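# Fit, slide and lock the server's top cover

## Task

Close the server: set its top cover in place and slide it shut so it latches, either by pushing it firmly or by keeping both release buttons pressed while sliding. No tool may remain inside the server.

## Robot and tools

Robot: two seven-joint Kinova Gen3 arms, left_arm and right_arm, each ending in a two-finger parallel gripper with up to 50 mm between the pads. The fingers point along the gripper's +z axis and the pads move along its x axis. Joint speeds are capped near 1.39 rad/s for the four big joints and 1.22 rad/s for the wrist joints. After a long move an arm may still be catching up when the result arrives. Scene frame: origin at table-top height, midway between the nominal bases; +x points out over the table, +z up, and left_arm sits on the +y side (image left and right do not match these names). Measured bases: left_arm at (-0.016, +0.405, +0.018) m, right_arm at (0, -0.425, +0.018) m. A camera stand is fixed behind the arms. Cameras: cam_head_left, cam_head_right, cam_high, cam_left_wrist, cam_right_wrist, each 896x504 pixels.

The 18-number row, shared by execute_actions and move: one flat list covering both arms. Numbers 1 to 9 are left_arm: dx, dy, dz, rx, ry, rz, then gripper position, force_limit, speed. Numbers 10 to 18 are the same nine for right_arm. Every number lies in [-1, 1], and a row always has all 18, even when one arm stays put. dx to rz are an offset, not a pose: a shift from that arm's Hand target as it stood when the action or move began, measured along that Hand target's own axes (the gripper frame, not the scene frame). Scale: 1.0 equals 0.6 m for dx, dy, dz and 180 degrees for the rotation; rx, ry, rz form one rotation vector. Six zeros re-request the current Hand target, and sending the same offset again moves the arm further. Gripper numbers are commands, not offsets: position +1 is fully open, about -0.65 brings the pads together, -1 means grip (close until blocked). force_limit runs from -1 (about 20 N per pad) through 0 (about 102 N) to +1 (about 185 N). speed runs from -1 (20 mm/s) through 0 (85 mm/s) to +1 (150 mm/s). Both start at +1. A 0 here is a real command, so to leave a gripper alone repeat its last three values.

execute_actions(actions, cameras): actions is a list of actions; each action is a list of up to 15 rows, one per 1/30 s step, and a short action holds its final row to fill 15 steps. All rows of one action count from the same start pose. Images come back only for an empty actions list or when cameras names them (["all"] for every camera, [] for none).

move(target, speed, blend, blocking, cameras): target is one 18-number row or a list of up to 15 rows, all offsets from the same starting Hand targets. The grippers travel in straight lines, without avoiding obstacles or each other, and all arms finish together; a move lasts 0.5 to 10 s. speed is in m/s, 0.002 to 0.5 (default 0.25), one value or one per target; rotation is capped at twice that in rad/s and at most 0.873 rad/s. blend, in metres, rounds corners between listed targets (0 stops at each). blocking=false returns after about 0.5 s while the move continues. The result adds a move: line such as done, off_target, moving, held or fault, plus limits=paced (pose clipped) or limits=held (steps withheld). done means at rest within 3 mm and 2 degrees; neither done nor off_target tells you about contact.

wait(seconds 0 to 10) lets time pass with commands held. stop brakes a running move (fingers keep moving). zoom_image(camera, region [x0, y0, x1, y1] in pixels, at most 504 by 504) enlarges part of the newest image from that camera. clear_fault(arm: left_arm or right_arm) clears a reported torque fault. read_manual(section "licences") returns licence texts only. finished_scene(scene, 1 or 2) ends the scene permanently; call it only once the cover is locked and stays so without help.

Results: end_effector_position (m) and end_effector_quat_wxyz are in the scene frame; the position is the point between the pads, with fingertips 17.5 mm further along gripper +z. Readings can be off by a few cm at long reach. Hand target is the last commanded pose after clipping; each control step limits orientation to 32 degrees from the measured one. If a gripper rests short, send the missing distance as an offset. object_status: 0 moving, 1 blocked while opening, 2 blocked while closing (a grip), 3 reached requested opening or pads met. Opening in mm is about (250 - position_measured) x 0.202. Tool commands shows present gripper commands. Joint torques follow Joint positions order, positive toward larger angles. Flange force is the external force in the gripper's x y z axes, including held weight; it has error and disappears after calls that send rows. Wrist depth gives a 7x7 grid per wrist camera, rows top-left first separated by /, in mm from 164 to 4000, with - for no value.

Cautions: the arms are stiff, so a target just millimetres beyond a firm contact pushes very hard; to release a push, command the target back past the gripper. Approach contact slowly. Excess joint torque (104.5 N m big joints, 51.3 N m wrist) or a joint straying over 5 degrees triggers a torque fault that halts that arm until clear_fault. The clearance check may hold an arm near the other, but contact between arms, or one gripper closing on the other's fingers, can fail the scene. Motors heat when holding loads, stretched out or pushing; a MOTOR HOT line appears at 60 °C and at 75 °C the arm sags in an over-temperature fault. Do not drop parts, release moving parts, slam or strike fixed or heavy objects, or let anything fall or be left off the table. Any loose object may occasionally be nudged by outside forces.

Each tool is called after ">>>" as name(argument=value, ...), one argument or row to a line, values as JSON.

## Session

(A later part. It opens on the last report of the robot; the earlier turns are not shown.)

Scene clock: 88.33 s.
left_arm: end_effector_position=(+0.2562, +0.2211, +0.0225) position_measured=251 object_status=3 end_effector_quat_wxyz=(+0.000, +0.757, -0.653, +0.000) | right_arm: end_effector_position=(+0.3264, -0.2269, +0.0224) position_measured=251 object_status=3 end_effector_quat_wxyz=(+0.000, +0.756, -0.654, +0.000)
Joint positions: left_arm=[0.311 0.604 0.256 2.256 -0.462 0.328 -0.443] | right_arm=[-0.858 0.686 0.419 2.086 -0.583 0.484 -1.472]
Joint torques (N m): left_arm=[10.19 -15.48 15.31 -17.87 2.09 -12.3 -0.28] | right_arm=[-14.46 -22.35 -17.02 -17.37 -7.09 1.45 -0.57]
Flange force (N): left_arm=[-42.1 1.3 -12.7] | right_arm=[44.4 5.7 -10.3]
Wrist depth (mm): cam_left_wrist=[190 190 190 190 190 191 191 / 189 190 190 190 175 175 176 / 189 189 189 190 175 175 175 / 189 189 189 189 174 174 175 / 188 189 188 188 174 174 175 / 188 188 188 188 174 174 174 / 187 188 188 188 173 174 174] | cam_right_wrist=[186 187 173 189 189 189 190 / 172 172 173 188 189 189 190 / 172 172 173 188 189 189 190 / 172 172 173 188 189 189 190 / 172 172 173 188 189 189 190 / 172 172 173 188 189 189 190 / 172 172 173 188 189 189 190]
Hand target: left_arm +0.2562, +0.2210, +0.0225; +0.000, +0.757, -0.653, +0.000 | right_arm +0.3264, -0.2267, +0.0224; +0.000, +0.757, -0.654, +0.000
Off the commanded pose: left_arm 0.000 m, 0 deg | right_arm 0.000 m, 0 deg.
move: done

>>> move(
  target=[0,0,0,0,0,0,-0.66,-0.8,0,0,0,0,0,0,-0.0007,-0.66,-0.8,0],
  speed=0.01,
)

Scene clock: 89.27 s.
left_arm: end_effector_position=(+0.2562, +0.2210, +0.0225) position_measured=251 object_status=3 end_effector_quat_wxyz=(+0.000, +0.757, -0.653, +0.000) | right_arm: end_effector_position=(+0.3264, -0.2267, +0.0224) position_measured=251 object_status=3 end_effector_quat_wxyz=(+0.000, +0.757, -0.653, +0.000)
Joint positions: left_arm=[0.311 0.604 0.256 2.256 -0.462 0.328 -0.443] | right_arm=[-0.858 0.686 0.418 2.086 -0.583 0.484 -1.47]
Joint torques (N m): left_arm=[10.42 -15.47 15.61 -18.68 2.11 -12.8 -0.27] | right_arm=[-15.4 -21.96 -18.07 -17.77 -7.36 1.56 -0.62]
Flange force (N): left_arm=[-43.7 2.0 -13.8] | right_arm=[47.2 6.0 -12.0]
Wrist depth (mm): cam_left_wrist=[190 190 190 190 191 191 191 / 189 189 189 190 175 175 175 / 189 189 189 189 175 175 175 / 188 189 189 189 174 175 175 / 188 188 189 189 174 174 174 / 188 188 188 189 174 174 174 / 188 188 188 188 173 173 173] | cam_right_wrist=[186 187 173 188 189 189 190 / 172 172 173 189 189 189 190 / 172 172 173 188 189 190 190 / 172 172 173 188 189 189 190 / 172 172 173 188 189 189 190 / 172 172 173 188 189 189 190 / 172 172 173 188 189 189 190]
Hand target: left_arm +0.2562, +0.2210, +0.0225; +0.000, +0.757, -0.653, +0.000 | right_arm +0.3264, -0.2267, +0.0224; +0.000, +0.757, -0.653, +0.000
Off the commanded pose: left_arm 0.000 m, 0 deg | right_arm 0.000 m, 0 deg.
move: done

>>> move(
  target=[0,0,0,0,0,0,-0.66,-0.8,0,0,0,0,0,0,-0.0011,-0.66,-0.8,0],
  speed=0.01,
)

Scene clock: 90.17 s.
left_arm: end_effector_position=(+0.2562, +0.2210, +0.0225) position_measured=251 object_status=3 end_effector_quat_wxyz=(+0.000, +0.757, -0.653, +0.000) | right_arm: end_effector_position=(+0.3264, -0.2267, +0.0224) position_measured=251 object_status=3 end_effector_quat_wxyz=(+0.000, +0.758, -0.652, +0.000)
Joint positions: left_arm=[0.311 0.604 0.256 2.256 -0.462 0.328 -0.443] | right_arm=[-0.857 0.686 0.417 2.086 -0.582 0.484 -1.468]
Joint torques (N m): left_arm=[10.41 -15.42 15.68 -18.68 2.09 -12.8 -0.24] | right_arm=[-15.8 -21.75 -18.34 -17.71 -6.43 1.63 0.24]
Flange force (N): left_arm=[-43.7 2.1 -13.7] | right_arm=[46.0 6.5 -11.8]
Wrist depth (mm): cam_left_wrist=[190 190 190 190 191 191 191 / 190 189 190 190 175 175 175 / 189 189 189 190 175 175 175 / 188 189 189 189 174 174 175 / 188 188 188 189 174 174 175 / 188 188 188 189 174 174 174 / 187 187 188 188 173 174 174] | cam_right_wrist=[187 187 173 188 189 189 190 / 172 172 173 188 189 189 190 / 172 172 173 189 189 189 190 / 172 172 173 188 189 189 190 / 172 172 173 188 189 189 190 / 172 172 173 188 189 189 190 / 172 172 173 188 189 189 190]
Hand target: left_arm +0.2562, +0.2210, +0.0225; +0.000, +0.757, -0.653, +0.000 | right_arm +0.3264, -0.2267, +0.0224; +0.000, +0.758, -0.652, +0.000
Off the commanded pose: left_arm 0.000 m, 0 deg | right_arm 0.000 m, 0 deg.
move: done

>>> move(
  target=[0,0,0,0,0,0,-0.66,-0.8,0,0,0,0,0,0,0.0005,-0.66,-0.8,0],
  speed=0.01,
)

Scene clock: 91.00 s.
left_arm: end_effector_position=(+0.2562, +0.2210, +0.0225) position_measured=251 object_status=3 end_effector_quat_wxyz=(+0.000, +0.757, -0.653, +0.000) | right_arm: end_effector_position=(+0.3264, -0.2267, +0.0224) position_measured=251 object_status=3 end_effector_quat_wxyz=(+0.000, +0.758, -0.652, +0.000)
Joint positions: left_arm=[0.311 0.604 0.256 2.256 -0.462 0.328 -0.443] | right_arm=[-0.857 0.686 0.417 2.086 -0.582 0.484 -1.469]
Joint torques (N m): left_arm=[10.44 -15.41 15.64 -18.66 2.12 -12.79 -0.25] | right_arm=[-15.66 -21.72 -18.17 -17.92 -6.58 1.42 0.09]
Flange force (N): left_arm=[-43.8 2.0 -13.9] | right_arm=[46.2 6.8 -12.3]
Wrist depth (mm): cam_left_wrist=[189 190 190 191 190 191 191 / 189 190 190 190 175 175 175 / 189 189 189 189 175 175 175 / 188 188 189 189 174 175 175 / 188 188 189 189 174 174 175 / 188 188 188 188 174 174 174 / 188 188 188 188 174 174 174] | cam_right_wrist=[187 187 173 189 189 190 190 / 172 172 173 188 189 189 190 / 172 172 173 188 189 189 190 / 172 172 173 188 189 190 190 / 172 172 173 188 189 189 190 / 172 172 173 188 189 189 190 / 171 172 173 188 189 189 190]
Hand target: left_arm +0.2562, +0.2210, +0.0225; +0.000, +0.757, -0.653, +0.000 | right_arm +0.3264, -0.2267, +0.0224; +0.000, +0.758, -0.652, +0.000
Off the commanded pose: left_arm 0.000 m, 0 deg | right_arm 0.000 m, 0 deg.
move: done

>>> move(
  target=[0,0,0,0,0,0,-0.66,-0.8,0,0,0,0,0,0,0.0004,-0.66,-0.8,0],
  speed=0.01,
)

Scene clock: 91.83 s.
left_arm: end_effector_position=(+0.2562, +0.2210, +0.0225) position_measured=251 object_status=3 end_effector_quat_wxyz=(+0.000, +0.757, -0.653, +0.000) | right_arm: end_effector_position=(+0.3264, -0.2267, +0.0225) position_measured=251 object_status=3 end_effector_quat_wxyz=(+0.000, +0.757, -0.653, +0.000)
Joint positions: left_arm=[0.311 0.604 0.256 2.256 -0.462 0.328 -0.443] | right_arm=[-0.857 0.686 0.418 2.086 -0.583 0.484 -1.47]
Joint torques (N m): left_arm=[10.42 -15.44 15.63 -18.67 2.11 -12.8 -0.26] | right_arm=[-15.6 -23.21 -18 -19.11 -7.31 1.16 -0.41]
Flange force (N): left_arm=[-43.7 2.0 -13.8] | right_arm=[47.9 7.7 -9.6]
Wrist depth (mm): cam_left_wrist=[190 190 190 190 190 191 191 / 189 190 190 190 175 175 175 / 189 189 189 189 175 175 175 / 188 189 189 189 174 175 175 / 188 188 188 189 174 174 174 / 187 188 188 188 174 174 174 / 187 188 188 188 173 173 174] | cam_right_wrist=[187 187 173 188 189 189 190 / 172 172 173 188 189 190 190 / 172 172 173 188 189 190 190 / 172 172 173 188 189 189 190 / 172 172 173 188 189 189 190 / 172 172 173 188 189 189 190 / 172 172 172 188 189 189 190]
Hand target: left_arm +0.2562, +0.2210, +0.0225; +0.000, +0.757, -0.653, +0.000 | right_arm +0.3263, -0.2267, +0.0224; +0.000, +0.757, -0.653, +0.000
Off the commanded pose: left_arm 0.000 m, 0 deg | right_arm 0.000 m, 0 deg.
move: done

>>> move(
  target=[0,0,-0.01,0,0,0,-0.66,-0.8,0,0,0,-0.01,0,0,0,-0.66,-0.8,0],
  speed=0.02,
)

Scene clock: 92.73 s.
left_arm: end_effector_position=(+0.2562, +0.2210, +0.0285) position_measured=251 object_status=3 end_effector_quat_wxyz=(+0.000, +0.757, -0.653, +0.000) | right_arm: end_effector_position=(+0.3264, -0.2267, +0.0284) position_measured=251 object_status=3 end_effector_quat_wxyz=(+0.000, +0.757, -0.653, +0.000)
Joint positions: left_arm=[0.298 0.588 0.273 2.254 -0.452 0.349 -0.451] | right_arm=[-0.868 0.673 0.432 2.084 -0.572 0.501 -1.479]
Joint torques (N m): left_arm=[10.31 -20.31 16.16 -19.85 2.24 -12.49 -0.35] | right_arm=[-13.75 -27.15 -14.42 -18.35 -6.51 1.48 -0.37]
Flange force (N): left_arm=[-42.6 1.7 3.7] | right_arm=[41.8 5.9 7.1]
Wrist depth (mm): cam_left_wrist=[195 195 195 196 196 196 197 / 195 195 195 195 175 175 175 / 194 194 195 195 174 175 175 / 194 194 194 195 174 174 175 / 194 194 194 194 174 174 175 / 193 194 194 194 174 174 174 / 193 193 194 193 173 173 174] | cam_right_wrist=[192 193 173 194 195 195 196 / 172 172 172 194 195 195 196 / 172 172 173 194 194 195 196 / 172 172 173 194 195 195 196 / 172 172 173 194 195 195 196 / 172 172 173 194 194 195 195 / 172 172 172 194 194 195 196]
Hand target: left_arm +0.2562, +0.2210, +0.0285; +0.000, +0.757, -0.653, +0.000 | right_arm +0.3264, -0.2267, +0.0284; +0.000, +0.757, -0.653, +0.000
Off the commanded pose: left_arm 0.000 m, 0 deg | right_arm 0.000 m, 0 deg.
move: done

>>> move(
  target=[0.0013,0,-0.0333,0,0,0,-0.66,-0.8,0,-0.0013,0,-0.0333,0,0,0,-0.66,-0.8,0],
  speed=0.04,
)

Scene clock: 94.43 s.
left_arm: end_effector_position=(+0.2563, +0.2202, +0.0484) position_measured=251 object_status=3 end_effector_quat_wxyz=(+0.000, +0.757, -0.653, +0.000) | right_arm: end_effector_position=(+0.3262, -0.2259, +0.0484) position_measured=251 object_status=3 end_effector_quat_wxyz=(+0.000, +0.757, -0.653, +0.000)
Joint positions: left_arm=[0.258 0.537 0.327 2.241 -0.415 0.419 -0.482] | right_arm=[-0.902 0.632 0.478 2.072 -0.535 0.559 -1.513]
Joint torques (N m): left_arm=[13.04 -20.36 19.92 -24.96 3.72 -15.55 -0.24] | right_arm=[-17.33 -28.68 -18.29 -21.86 -9.51 1.19 -0.69]
Flange force (N): left_arm=[-54.3 2.0 5.7] | right_arm=[53.1 6.3 7.1]
Wrist depth (mm): cam_left_wrist=[207 215 216 216 215 216 216 / 210 215 215 216 175 175 175 / 207 215 214 215 174 175 175 / 214 214 214 214 174 174 175 / 213 214 214 214 174 174 175 / 213 213 213 214 174 174 174 / 212 213 214 213 173 174 174] | cam_right_wrist=[212 212 173 214 214 215 216 / 172 172 173 214 214 215 216 / 172 172 173 214 215 215 216 / 172 172 173 214 215 215 216 / 172 172 173 214 214 215 216 / 172 172 173 214 214 215 215 / 172 172 173 213 215 215 216]
Hand target: left_arm +0.2563, +0.2202, +0.0485; +0.000, +0.757, -0.653, +0.000 | right_arm +0.3262, -0.2259, +0.0484; +0.000, +0.757, -0.653, +0.000
Off the commanded pose: left_arm 0.000 m, 0 deg | right_arm 0.000 m, 0 deg.
move: done

>>> move(
  target=[0,0,-0.075,0,0,0,-0.66,-0.8,0,0,0,-0.075,0,0,0,-0.66,-0.8,0],
  speed=0.06,
  cameras=["cam_left_wrist", "cam_right_wrist", "cam_high"],
)

Scene clock: 95.67 s.
left_arm: end_effector_position=(+0.2563, +0.2202, +0.0935) position_measured=251 object_status=3 end_effector_quat_wxyz=(+0.000, +0.757, -0.653, +0.000) | right_arm: end_effector_position=(+0.3262, -0.2259, +0.0934) position_measured=251 object_status=3 end_effector_quat_wxyz=(+0.000, +0.757, -0.653, +0.000)
Joint positions: left_arm=[0.174 0.425 0.428 2.201 -0.321 0.573 -0.565] | right_arm=[-0.97 0.54 0.566 2.037 -0.447 0.688 -1.587]
Joint torques (N m): left_arm=[13.71 -17.52 19.43 -27.23 5.79 -15.67 -0.29] | right_arm=[-18.43 -26.84 -18.34 -22.94 -11.98 -0.13 -0.56]
Flange force (N): left_arm=[-56.8 1.9 5.5] | right_arm=[56.4 6.7 8.2]
Wrist depth (mm): cam_left_wrist=[261 261 261 261 261 261 262 / 260 260 260 260 175 175 175 / 258 260 260 261 175 175 175 / 249 259 259 260 174 174 175 / 248 258 259 259 174 174 174 / 247 258 259 259 174 174 174 / 258 258 258 258 173 173 174] | cam_right_wrist=[256 257 173 259 259 260 261 / 172 172 173 259 259 260 261 / 172 172 173 259 260 260 261 / 172 172 173 259 260 260 261 / 172 172 173 259 259 260 261 / 172 172 173 259 260 261 261 / 172 172 172 258 259 260 261]
Hand target: left_arm +0.2563, +0.2202, +0.0935; +0.000, +0.757, -0.653, +0.000 | right_arm +0.3263, -0.2259, +0.0934; +0.000, +0.757, -0.653, +0.000
Off the commanded pose: left_arm 0.000 m, 0 deg | right_arm 0.000 m, 0 deg.
move: done
Images, in order (width x height): cam_high 896x504, cam_left_wrist 896x504, cam_right_wrist 896x504.

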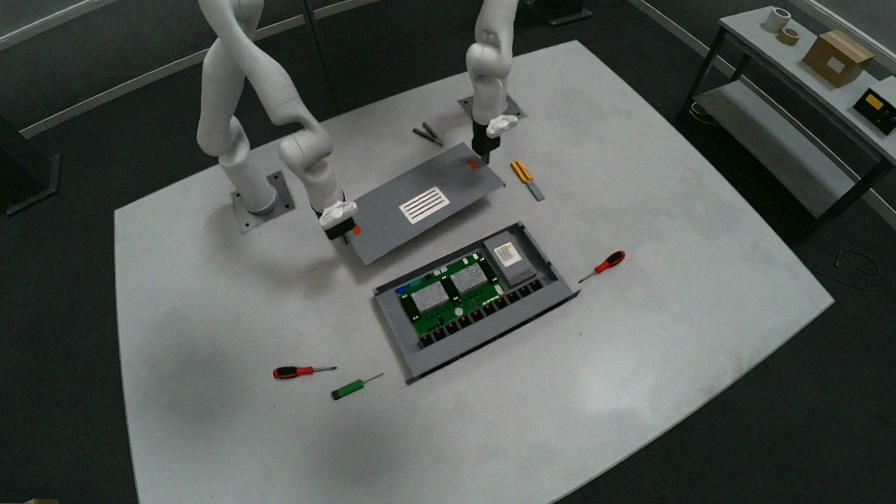

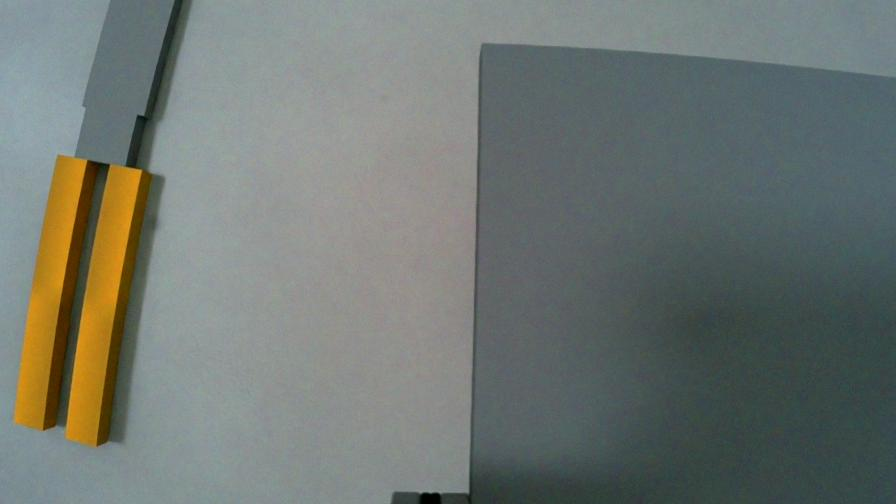

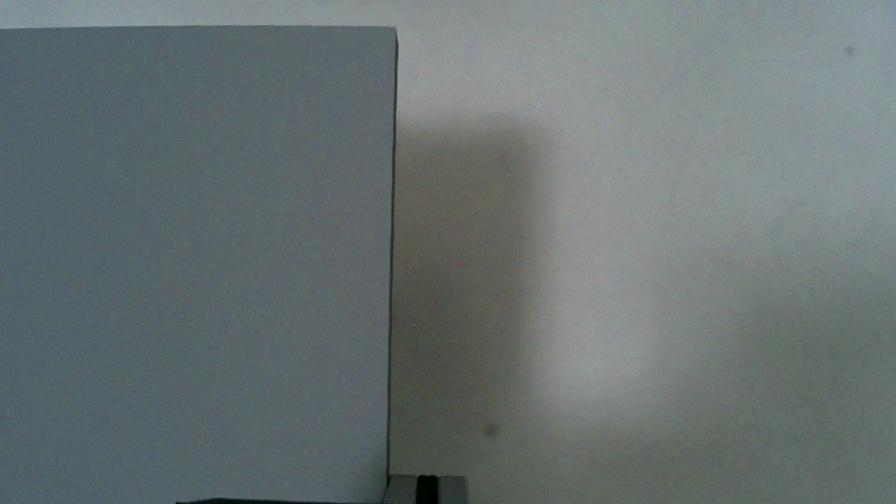

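>>> move(
  target=[0.01478,-0.13,0,0,0,0.01389,-0.66,-0.8,0,0.01442,-0.09717,0,0,0,0.01389,-0.66,-0.8,0],
  speed=0.06,
)

Scene clock: 98.60 s.
left_arm: end_effector_position=(+0.3347, +0.2228, +0.0935) position_measured=251 object_status=3 end_effector_quat_wxyz=(+0.000, +0.743, -0.670, +0.000) | right_arm: end_effector_position=(+0.3852, -0.2258, +0.0934) position_measured=251 object_status=3 end_effector_quat_wxyz=(+0.000, +0.743, -0.669, +0.000)
Joint positions: left_arm=[0.087 0.534 0.434 1.993 -0.345 0.685 -0.712] | right_arm=[-0.867 0.627 0.566 1.866 -0.462 0.782 -1.567]
Joint torques (N m): left_arm=[16.15 -19.14 22.26 -22.12 7.56 -12.96 0.15] | right_arm=[-19.55 -27.83 -18.3 -20.89 -11.79 0.64 -0.35]
Flange force (N): left_arm=[-51.4 3.5 5.2] | right_arm=[51.0 5.3 8.4]
Wrist depth (mm): cam_left_wrist=[261 261 261 261 235 232 232 / 260 260 260 261 175 175 175 / 259 260 260 261 175 175 175 / 252 259 260 259 174 174 175 / 251 259 259 259 174 174 174 / 250 258 259 259 174 174 174 / 247 257 258 258 173 173 174] | cam_right_wrist=[248 249 173 259 260 260 261 / 172 172 173 259 260 261 261 / 172 172 173 259 260 260 261 / 172 172 173 259 260 261 261 / 172 172 173 259 259 260 261 / 172 172 173 259 259 260 261 / 172 172 173 258 260 260 261]
Hand target: left_arm +0.3348, +0.2228, +0.0935; +0.000, +0.743, -0.670, +0.000 | right_arm +0.3852, -0.2258, +0.0934; +0.000, +0.743, -0.669, +0.000
Off the commanded pose: left_arm 0.000 m, 0 deg | right_arm 0.000 m, 0 deg.
move: done

>>> move(
  target=[0.01063,-0.15128,0,0,0,0.01626,-0.66,-0.8,0,0.01035,-0.11465,0,0,0,0.01556,-0.66,-0.8,0],
  speed=0.06,
  cameras=["cam_left_wrist", "cam_right_wrist"],
)

Scene clock: 100.97 s.
left_arm: end_effector_position=(+0.4257, +0.2258, +0.0935) position_measured=251 object_status=3 end_effector_quat_wxyz=(+0.000, +0.725, -0.689, +0.000) | right_arm: end_effector_position=(+0.4542, -0.2248, +0.0934) position_measured=251 object_status=3 end_effector_quat_wxyz=(+0.000, +0.726, -0.687, +0.000)
Joint positions: left_arm=[0.03 0.674 0.445 1.714 -0.37 0.837 -0.861] | right_arm=[-0.763 0.738 0.569 1.642 -0.477 0.904 -1.575]
Joint torques (N m): left_arm=[17.5 -21.57 23.04 -16.07 8.15 -9.42 -0.07] | right_arm=[-18.95 -29.03 -15.62 -19.41 -10.54 0.54 0.01]
Flange force (N): left_arm=[-41.4 2.8 4.0] | right_arm=[42.6 5.4 8.7]
Wrist depth (mm): cam_left_wrist=[260 261 261 261 258 232 232 / 260 260 261 260 175 175 176 / 260 260 260 260 175 175 175 / 259 259 260 260 174 175 175 / 258 259 259 259 174 174 174 / 258 258 258 259 174 174 174 / 258 258 258 258 173 174 174] | cam_right_wrist=[228 231 173 259 260 261 261 / 172 172 173 259 260 260 261 / 172 172 172 259 259 260 261 / 172 172 173 258 259 260 261 / 172 172 173 259 259 260 261 / 172 172 173 259 259 260 261 / 172 172 173 258 259 260 261]
Hand target: left_arm +0.4257, +0.2258, +0.0935; +0.000, +0.725, -0.689, +0.000 | right_arm +0.4542, -0.2248, +0.0934; +0.000, +0.726, -0.687, +0.000
Off the commanded pose: left_arm 0.000 m, 0 deg | right_arm 0.000 m, 0 deg.
move: done
Images, in order (width x height): cam_left_wrist 896x504, cam_right_wrist 896x504.

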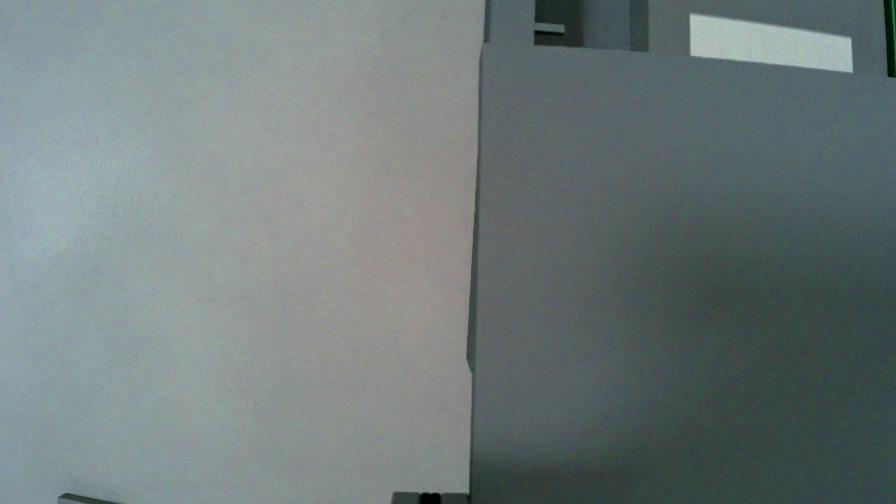

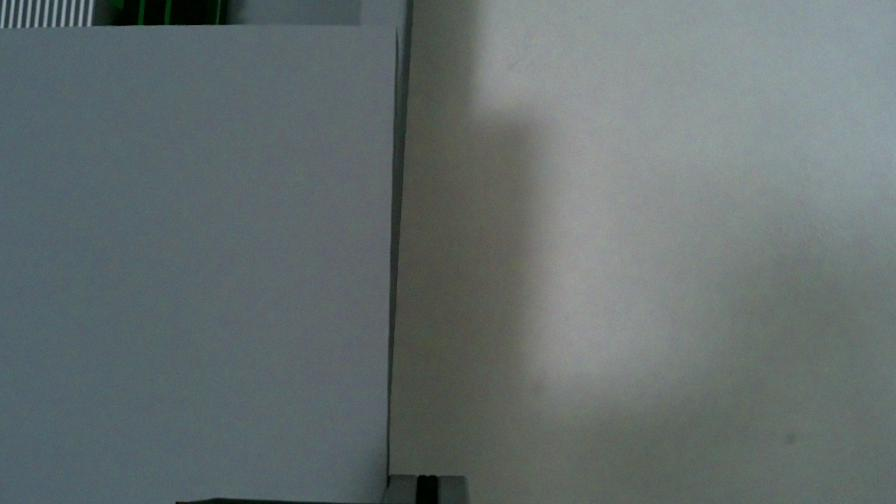

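>>> move(
  target=[0.00603,-0.11043,0,0,0,0.00919,-0.66,-0.8,0,0.00453,-0.08945,0,0,0,0.00929,-0.66,-0.8,0],
  speed=0.06,
  cameras=["cam_left_wrist", "cam_right_wrist"],
)

Scene clock: 103.47 s.
left_arm: end_effector_position=(+0.4921, +0.2257, +0.0936) position_measured=251 object_status=3 end_effector_quat_wxyz=(+0.000, +0.715, -0.699, +0.000) | right_arm: end_effector_position=(+0.5080, -0.2246, +0.0934) position_measured=251 object_status=3 end_effector_quat_wxyz=(+0.000, +0.716, -0.698, +0.000)
Joint positions: left_arm=[0.02 0.789 0.45 1.475 -0.385 0.966 -0.955] | right_arm=[-0.684 0.83 0.569 1.446 -0.488 1.009 -1.594]
Joint torques (N m): left_arm=[20.18 -24.07 24.94 -14.06 9.77 -8.23 0.02] | right_arm=[-20.13 -31.29 -15.36 -19.92 -11.5 0.14 -0.34]
Flange force (N): left_arm=[-41.0 2.9 4.0] | right_arm=[42.1 6.6 9.1]
Wrist depth (mm): cam_left_wrist=[260 261 260 261 257 248 244 / 260 260 261 260 175 176 176 / 259 259 260 260 175 175 175 / 259 259 260 259 174 174 175 / 258 259 259 259 174 174 174 / 257 258 258 258 174 174 174 / 257 257 257 258 173 174 174] | cam_right_wrist=[249 249 173 259 259 260 261 / 172 172 173 259 259 260 261 / 172 172 173 258 260 260 261 / 172 172 173 259 259 260 261 / 172 172 173 258 259 260 261 / 172 172 173 259 259 260 261 / 172 172 173 258 259 260 261]
Hand target: left_arm +0.4921, +0.2256, +0.0936; +0.000, +0.715, -0.699, +0.000 | right_arm +0.5080, -0.2246, +0.0934; +0.000, +0.716, -0.698, +0.000
Off the commanded pose: left_arm 0.000 m, 0 deg | right_arm 0.000 m, 0 deg.
move: done
Images, in order (width x height): cam_left_wrist 896x504, cam_right_wrist 896x504.

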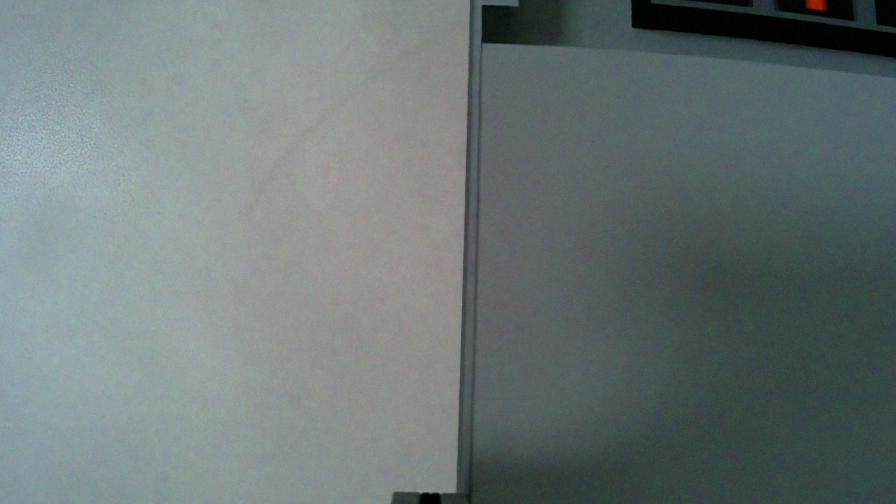

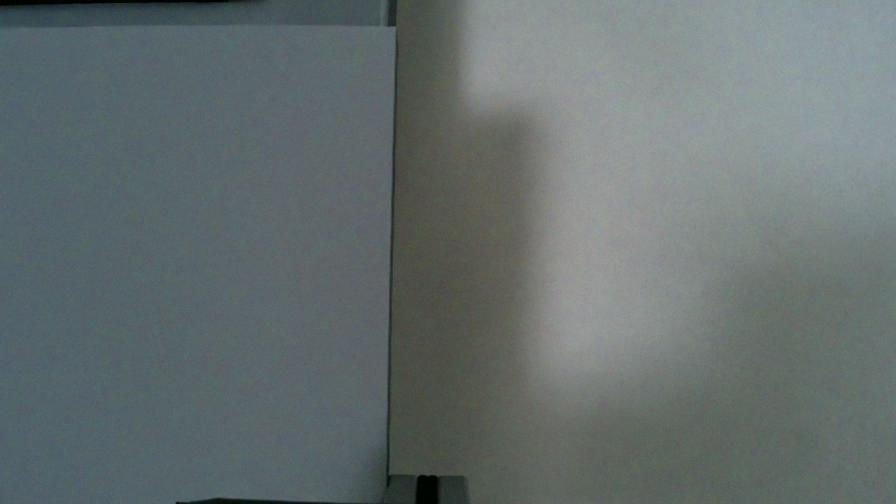

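>>> wait(
  seconds=0,
  cameras=["all"],
)

>>> zoom_image(
  camera="cam_left_wrist",
  region=[400, 0, 600, 112],
)

>>> zoom_image(
  camera="cam_right_wrist",
  region=[300, 0, 500, 112],
)

Scene clock: 104.53 s.
left_arm: end_effector_position=(+0.4920, +0.2257, +0.0936) position_measured=251 object_status=3 end_effector_quat_wxyz=(+0.000, +0.715, -0.699, +0.000) | right_arm: end_effector_position=(+0.5080, -0.2246, +0.0934) position_measured=251 object_status=3 end_effector_quat_wxyz=(+0.000, +0.716, -0.698, +0.000)
Joint positions: left_arm=[0.02 0.789 0.45 1.475 -0.385 0.966 -0.955] | right_arm=[-0.684 0.83 0.569 1.446 -0.488 1.009 -1.594]
Joint torques (N m): left_arm=[20.25 -24.08 24.97 -13.89 9.77 -8.18 0.05] | right_arm=[-20.19 -31.21 -15.46 -19.95 -11.53 0.14 -0.36]
Flange force (N): left_arm=[-40.9 2.4 3.9] | right_arm=[42.3 6.7 8.9]
Wrist depth (mm): cam_left_wrist=[260 260 261 261 257 248 244 / 260 260 260 261 175 175 176 / 259 259 260 260 175 175 175 / 258 259 260 259 175 175 175 / 258 259 259 259 174 174 174 / 257 258 258 258 174 174 174 / 257 258 258 258 173 174 174] | cam_right_wrist=[248 249 173 259 259 260 261 / 172 172 173 259 260 260 261 / 172 172 173 258 259 260 261 / 172 172 173 258 259 260 261 / 172 172 173 258 259 260 261 / 172 172 173 258 259 260 261 / 172 172 172 258 259 260 261]
Hand target: left_arm +0.4920, +0.2257, +0.0936; +0.000, +0.715, -0.699, +0.000 | right_arm +0.5080, -0.2246, +0.0934; +0.000, +0.716, -0.698, +0.000
Tool commands: left_gripper/position=-0.66 left_gripper/force_limit=-0.8 left_gripper/speed=+0.0 right_gripper/position=-0.66 right_gripper/force_limit=-0.8 right_gripper/speed=+0.0
Off the commanded pose: left_arm 0.000 m, 0 deg | right_arm 0.000 m, 0 deg.

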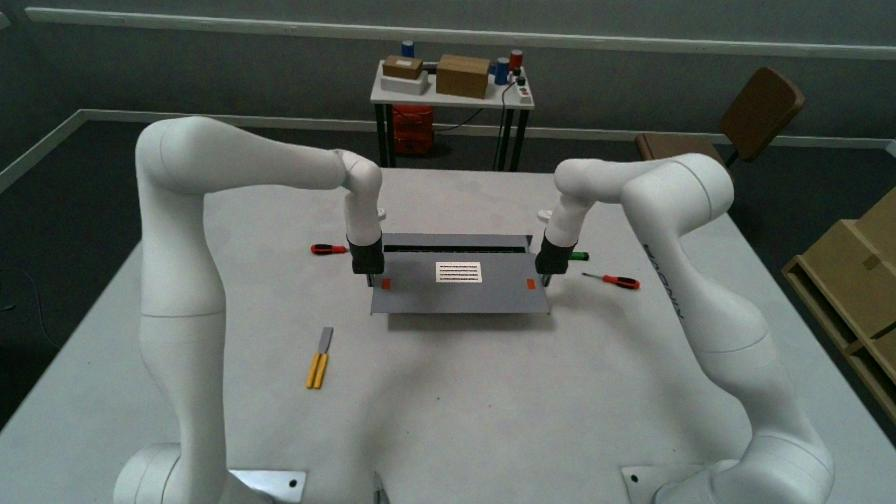

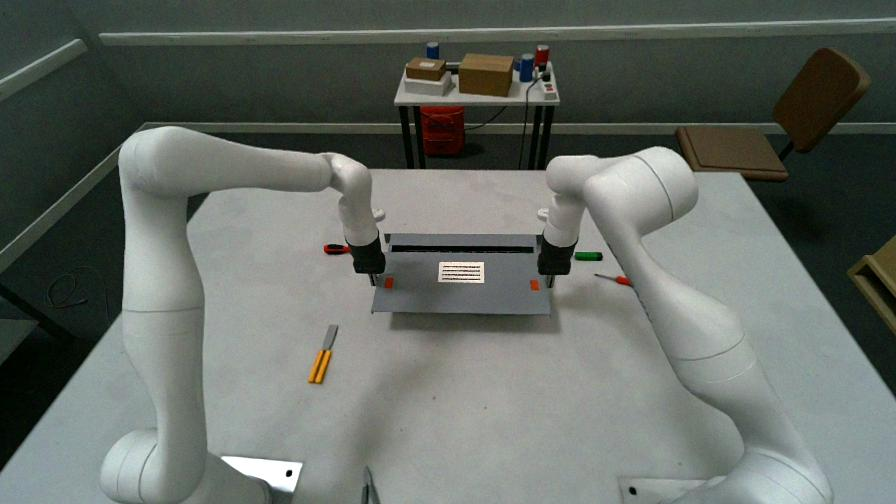

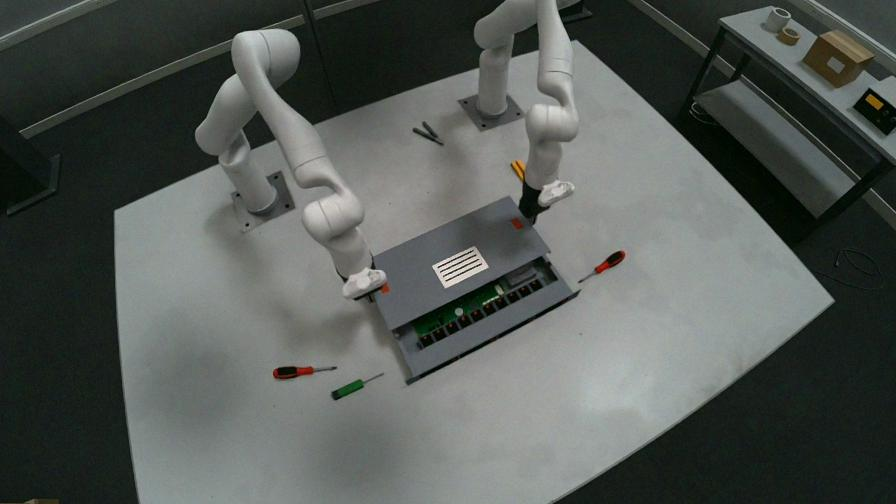

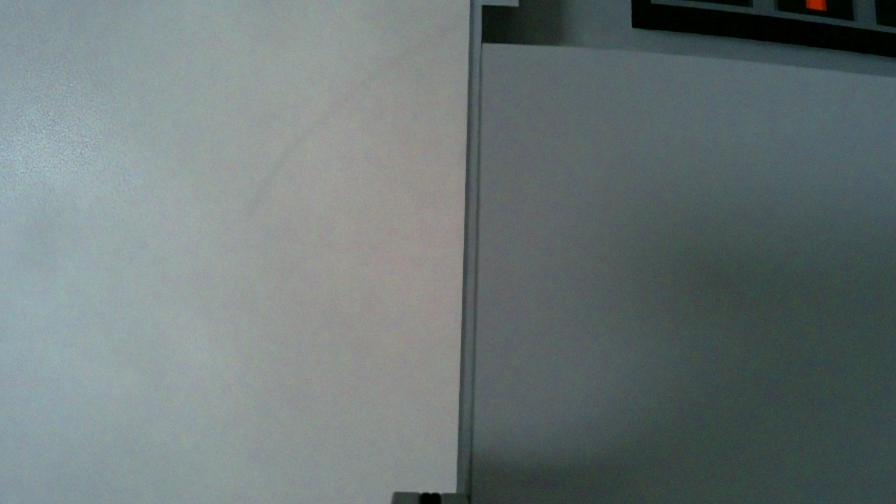

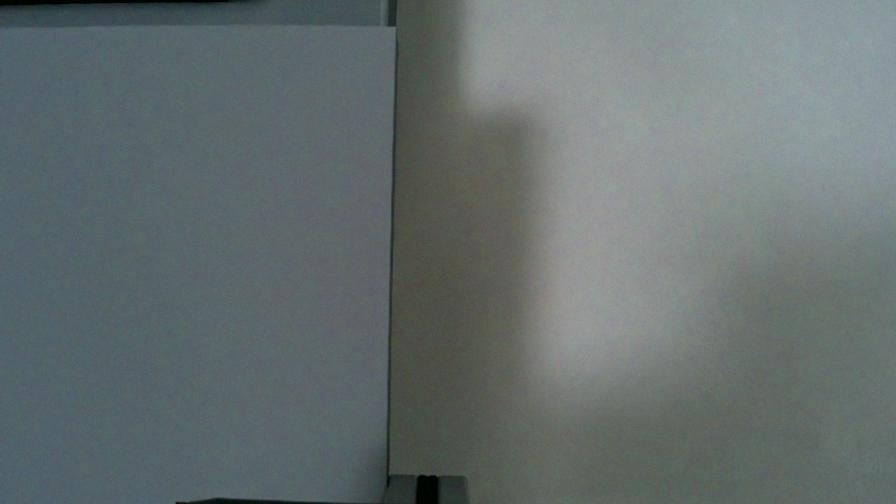

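Scaled by 2.520 from the camera's 896x504 image, which has a finer 1280x720 frame.

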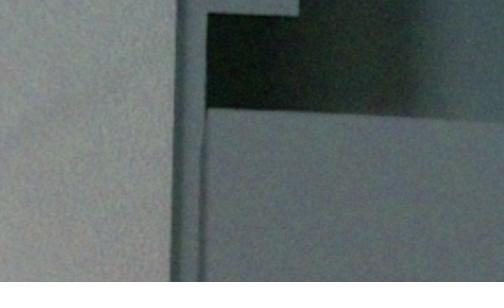

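Scaled by 2.520 from the camera's 896x504 image, which has a finer 1280x720 frame.

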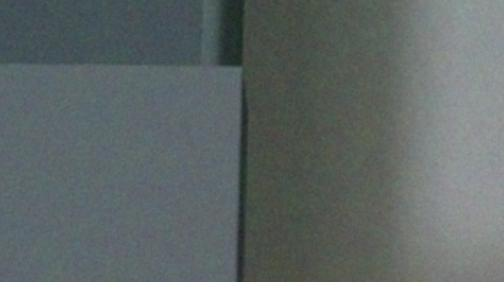

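>>> zoom_image(
  camera="cam_high",
  region=[370, 270, 490, 390],
)

>>> zoom_image(
  camera="cam_high",
  region=[490, 190, 610, 310],
)

>>> zoom_image(
  camera="cam_head_left",
  region=[340, 220, 580, 330],
)

>>> zoom_image(
  camera="cam_head_right",
  region=[340, 220, 580, 330],
)

Scaled by 4.200 from the camera's 896x504 image, which has a finer 1280x720 frame.

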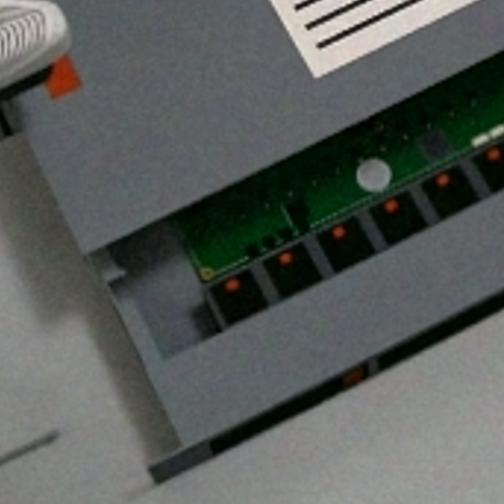

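Scaled by 4.200 from the camera's 896x504 image, which has a finer 1280x720 frame.

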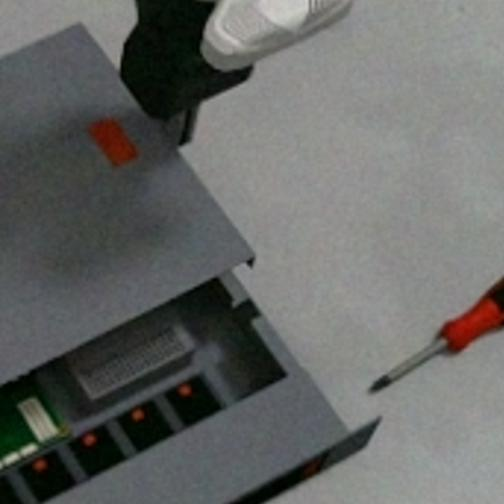

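Scaled by 2.100 from the camera's 896x504 image, which has a finer 1280x720 frame.

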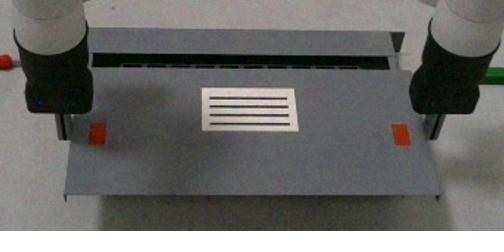

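Scaled by 2.100 from the camera's 896x504 image, which has a finer 1280x720 frame.

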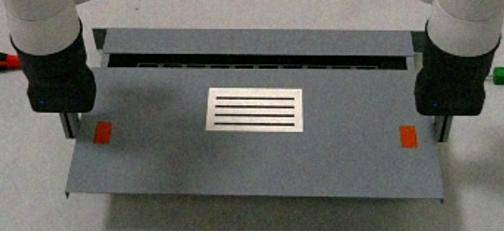

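>>> move(
  target=[-0.00149,-0.05703,0,0,0,-0.0002,-0.66,-0.8,0,-0.0027,-0.0596,0,0,0,-0.00111,-0.66,-0.8,0],
  speed=0.05,
  cameras=["cam_left_wrist", "cam_right_wrist"],
)

>>> zoom_image(
  camera="cam_left_wrist",
  region=[420, 0, 620, 112],
)

>>> zoom_image(
  camera="cam_right_wrist",
  region=[280, 0, 480, 112],
)

Scene clock: 109.70 s.
left_arm: end_effector_position=(+0.5263, +0.2274, +0.0936) position_measured=251 object_status=3 end_effector_quat_wxyz=(+0.000, +0.715, -0.699, +0.000) | right_arm: end_effector_position=(+0.5437, -0.2220, +0.0934) position_measured=251 object_status=3 end_effector_quat_wxyz=(+0.000, +0.718, -0.697, +0.000)
Joint positions: left_arm=[0.02 0.851 0.45 1.339 -0.39 1.037 -0.995] | right_arm=[-0.632 0.897 0.564 1.296 -0.491 1.086 -1.602]
Joint torques (N m): left_arm=[22.82 -25.47 26.51 -12.62 10.47 -7.6 -0.55] | right_arm=[-21.87 -32.77 -15.92 -20.72 -12.29 -0.27 -0.34]
Flange force (N): left_arm=[-41.6 1.4 3.9] | right_arm=[43.3 9.0 9.1]
Wrist depth (mm): cam_left_wrist=[261 261 261 261 257 232 231 / 259 260 260 260 175 175 176 / 259 260 259 260 175 175 175 / 259 259 260 260 174 174 175 / 258 258 259 259 174 174 175 / 258 258 258 258 174 174 174 / 256 257 257 258 173 174 174] | cam_right_wrist=[226 227 173 258 259 260 243 / 172 172 173 258 259 260 261 / 172 172 172 258 259 260 261 / 172 172 173 259 259 260 261 / 172 172 173 258 259 260 261 / 172 172 173 259 259 260 261 / 171 172 173 258 259 260 261]
Hand target: left_arm +0.5262, +0.2273, +0.0936; +0.000, +0.715, -0.699, +0.000 | right_arm +0.5437, -0.2220, +0.0934; +0.000, +0.718, -0.697, +0.000
Off the commanded pose: left_arm 0.000 m, 0 deg | right_arm 0.000 m, 0 deg.
move: done
Images, in order (width x height): cam_left_wrist 896x504, cam_right_wrist 896x504.

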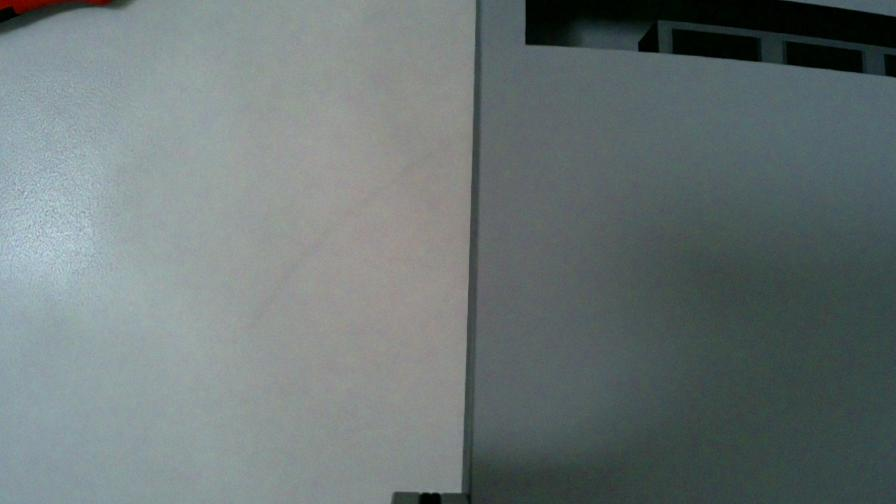

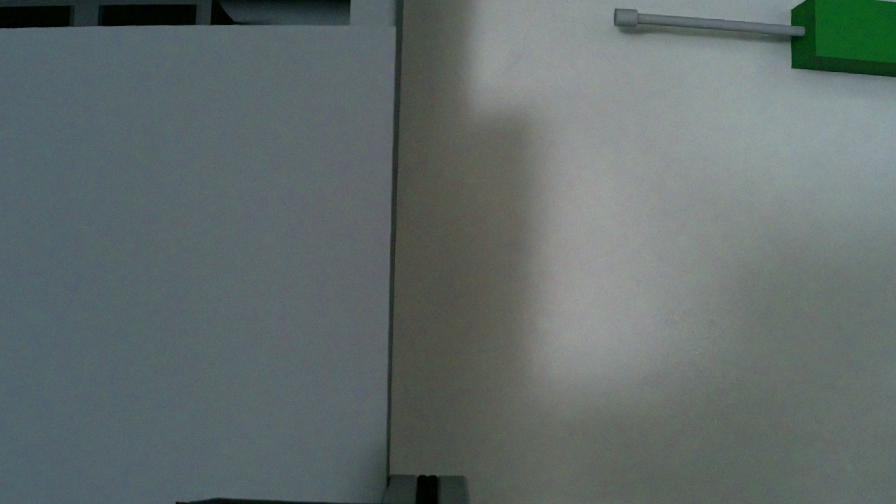

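Scaled by 2.520 from the camera's 896x504 image, which has a finer 1280x720 frame.

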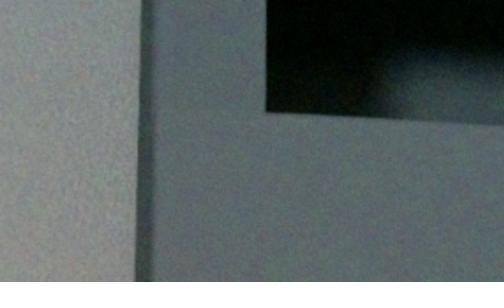

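Scaled by 2.520 from the camera's 896x504 image, which has a finer 1280x720 frame.

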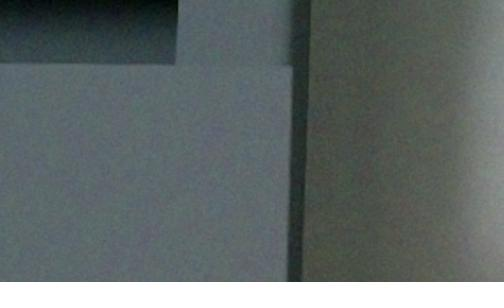

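>>> zoom_image(
  camera="cam_left_wrist",
  region=[450, 50, 500, 80],
)

>>> zoom_image(
  camera="cam_left_wrist",
  region=[450, 250, 500, 280],
)

>>> zoom_image(
  camera="cam_left_wrist",
  region=[450, 450, 500, 480],
)

>>> zoom_image(
  camera="cam_right_wrist",
  region=[370, 50, 420, 80],
)

>>> zoom_image(
  camera="cam_right_wrist",
  region=[370, 250, 420, 280],
)

>>> zoom_image(
  camera="cam_right_wrist",
  region=[370, 440, 420, 470],
)

Scaled by 10.080 from the camera's 896x504 image, which has a finer 1280x720 frame.

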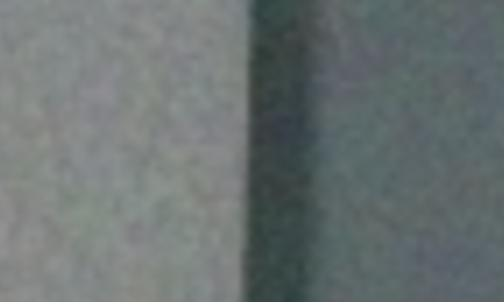

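Scaled by 10.080 from the camera's 896x504 image, which has a finer 1280x720 frame.

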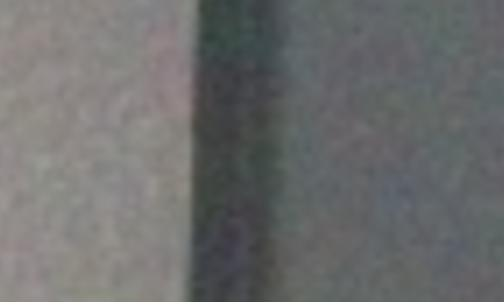

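Scaled by 10.080 from the camera's 896x504 image, which has a finer 1280x720 frame.

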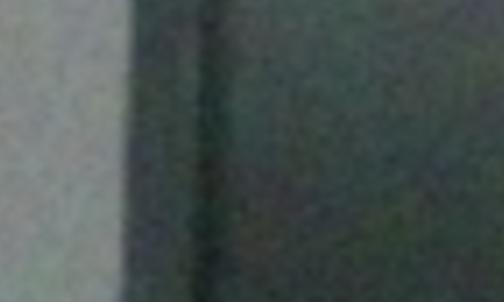

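Scaled by 10.080 from the camera's 896x504 image, which has a finer 1280x720 frame.

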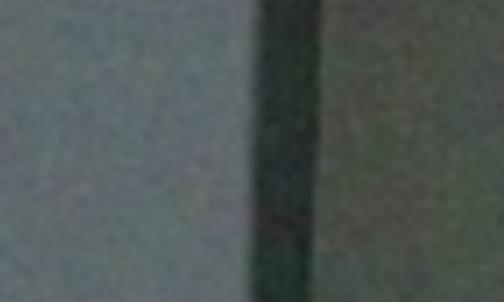

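Scaled by 10.080 from the camera's 896x504 image, which has a finer 1280x720 frame.

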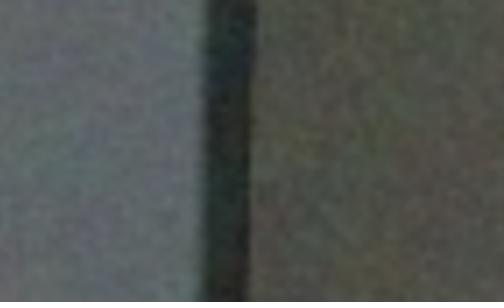

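Scaled by 10.080 from the camera's 896x504 image, which has a finer 1280x720 frame.

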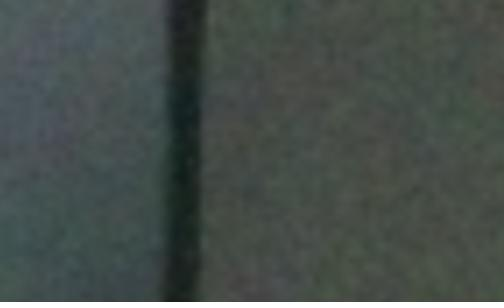

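>>> zoom_image(
  camera="cam_left_wrist",
  region=[720, 0, 896, 99],
)

>>> zoom_image(
  camera="cam_right_wrist",
  region=[0, 0, 176, 99],
)

Scaled by 2.864 from the camera's 896x504 image, which has a finer 1280x720 frame.

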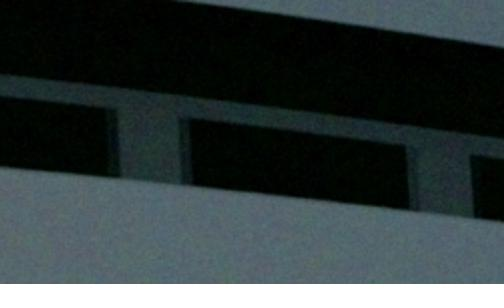

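Scaled by 2.864 from the camera's 896x504 image, which has a finer 1280x720 frame.

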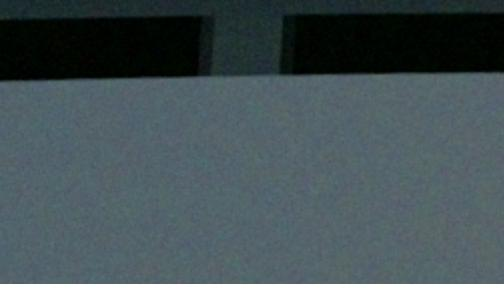

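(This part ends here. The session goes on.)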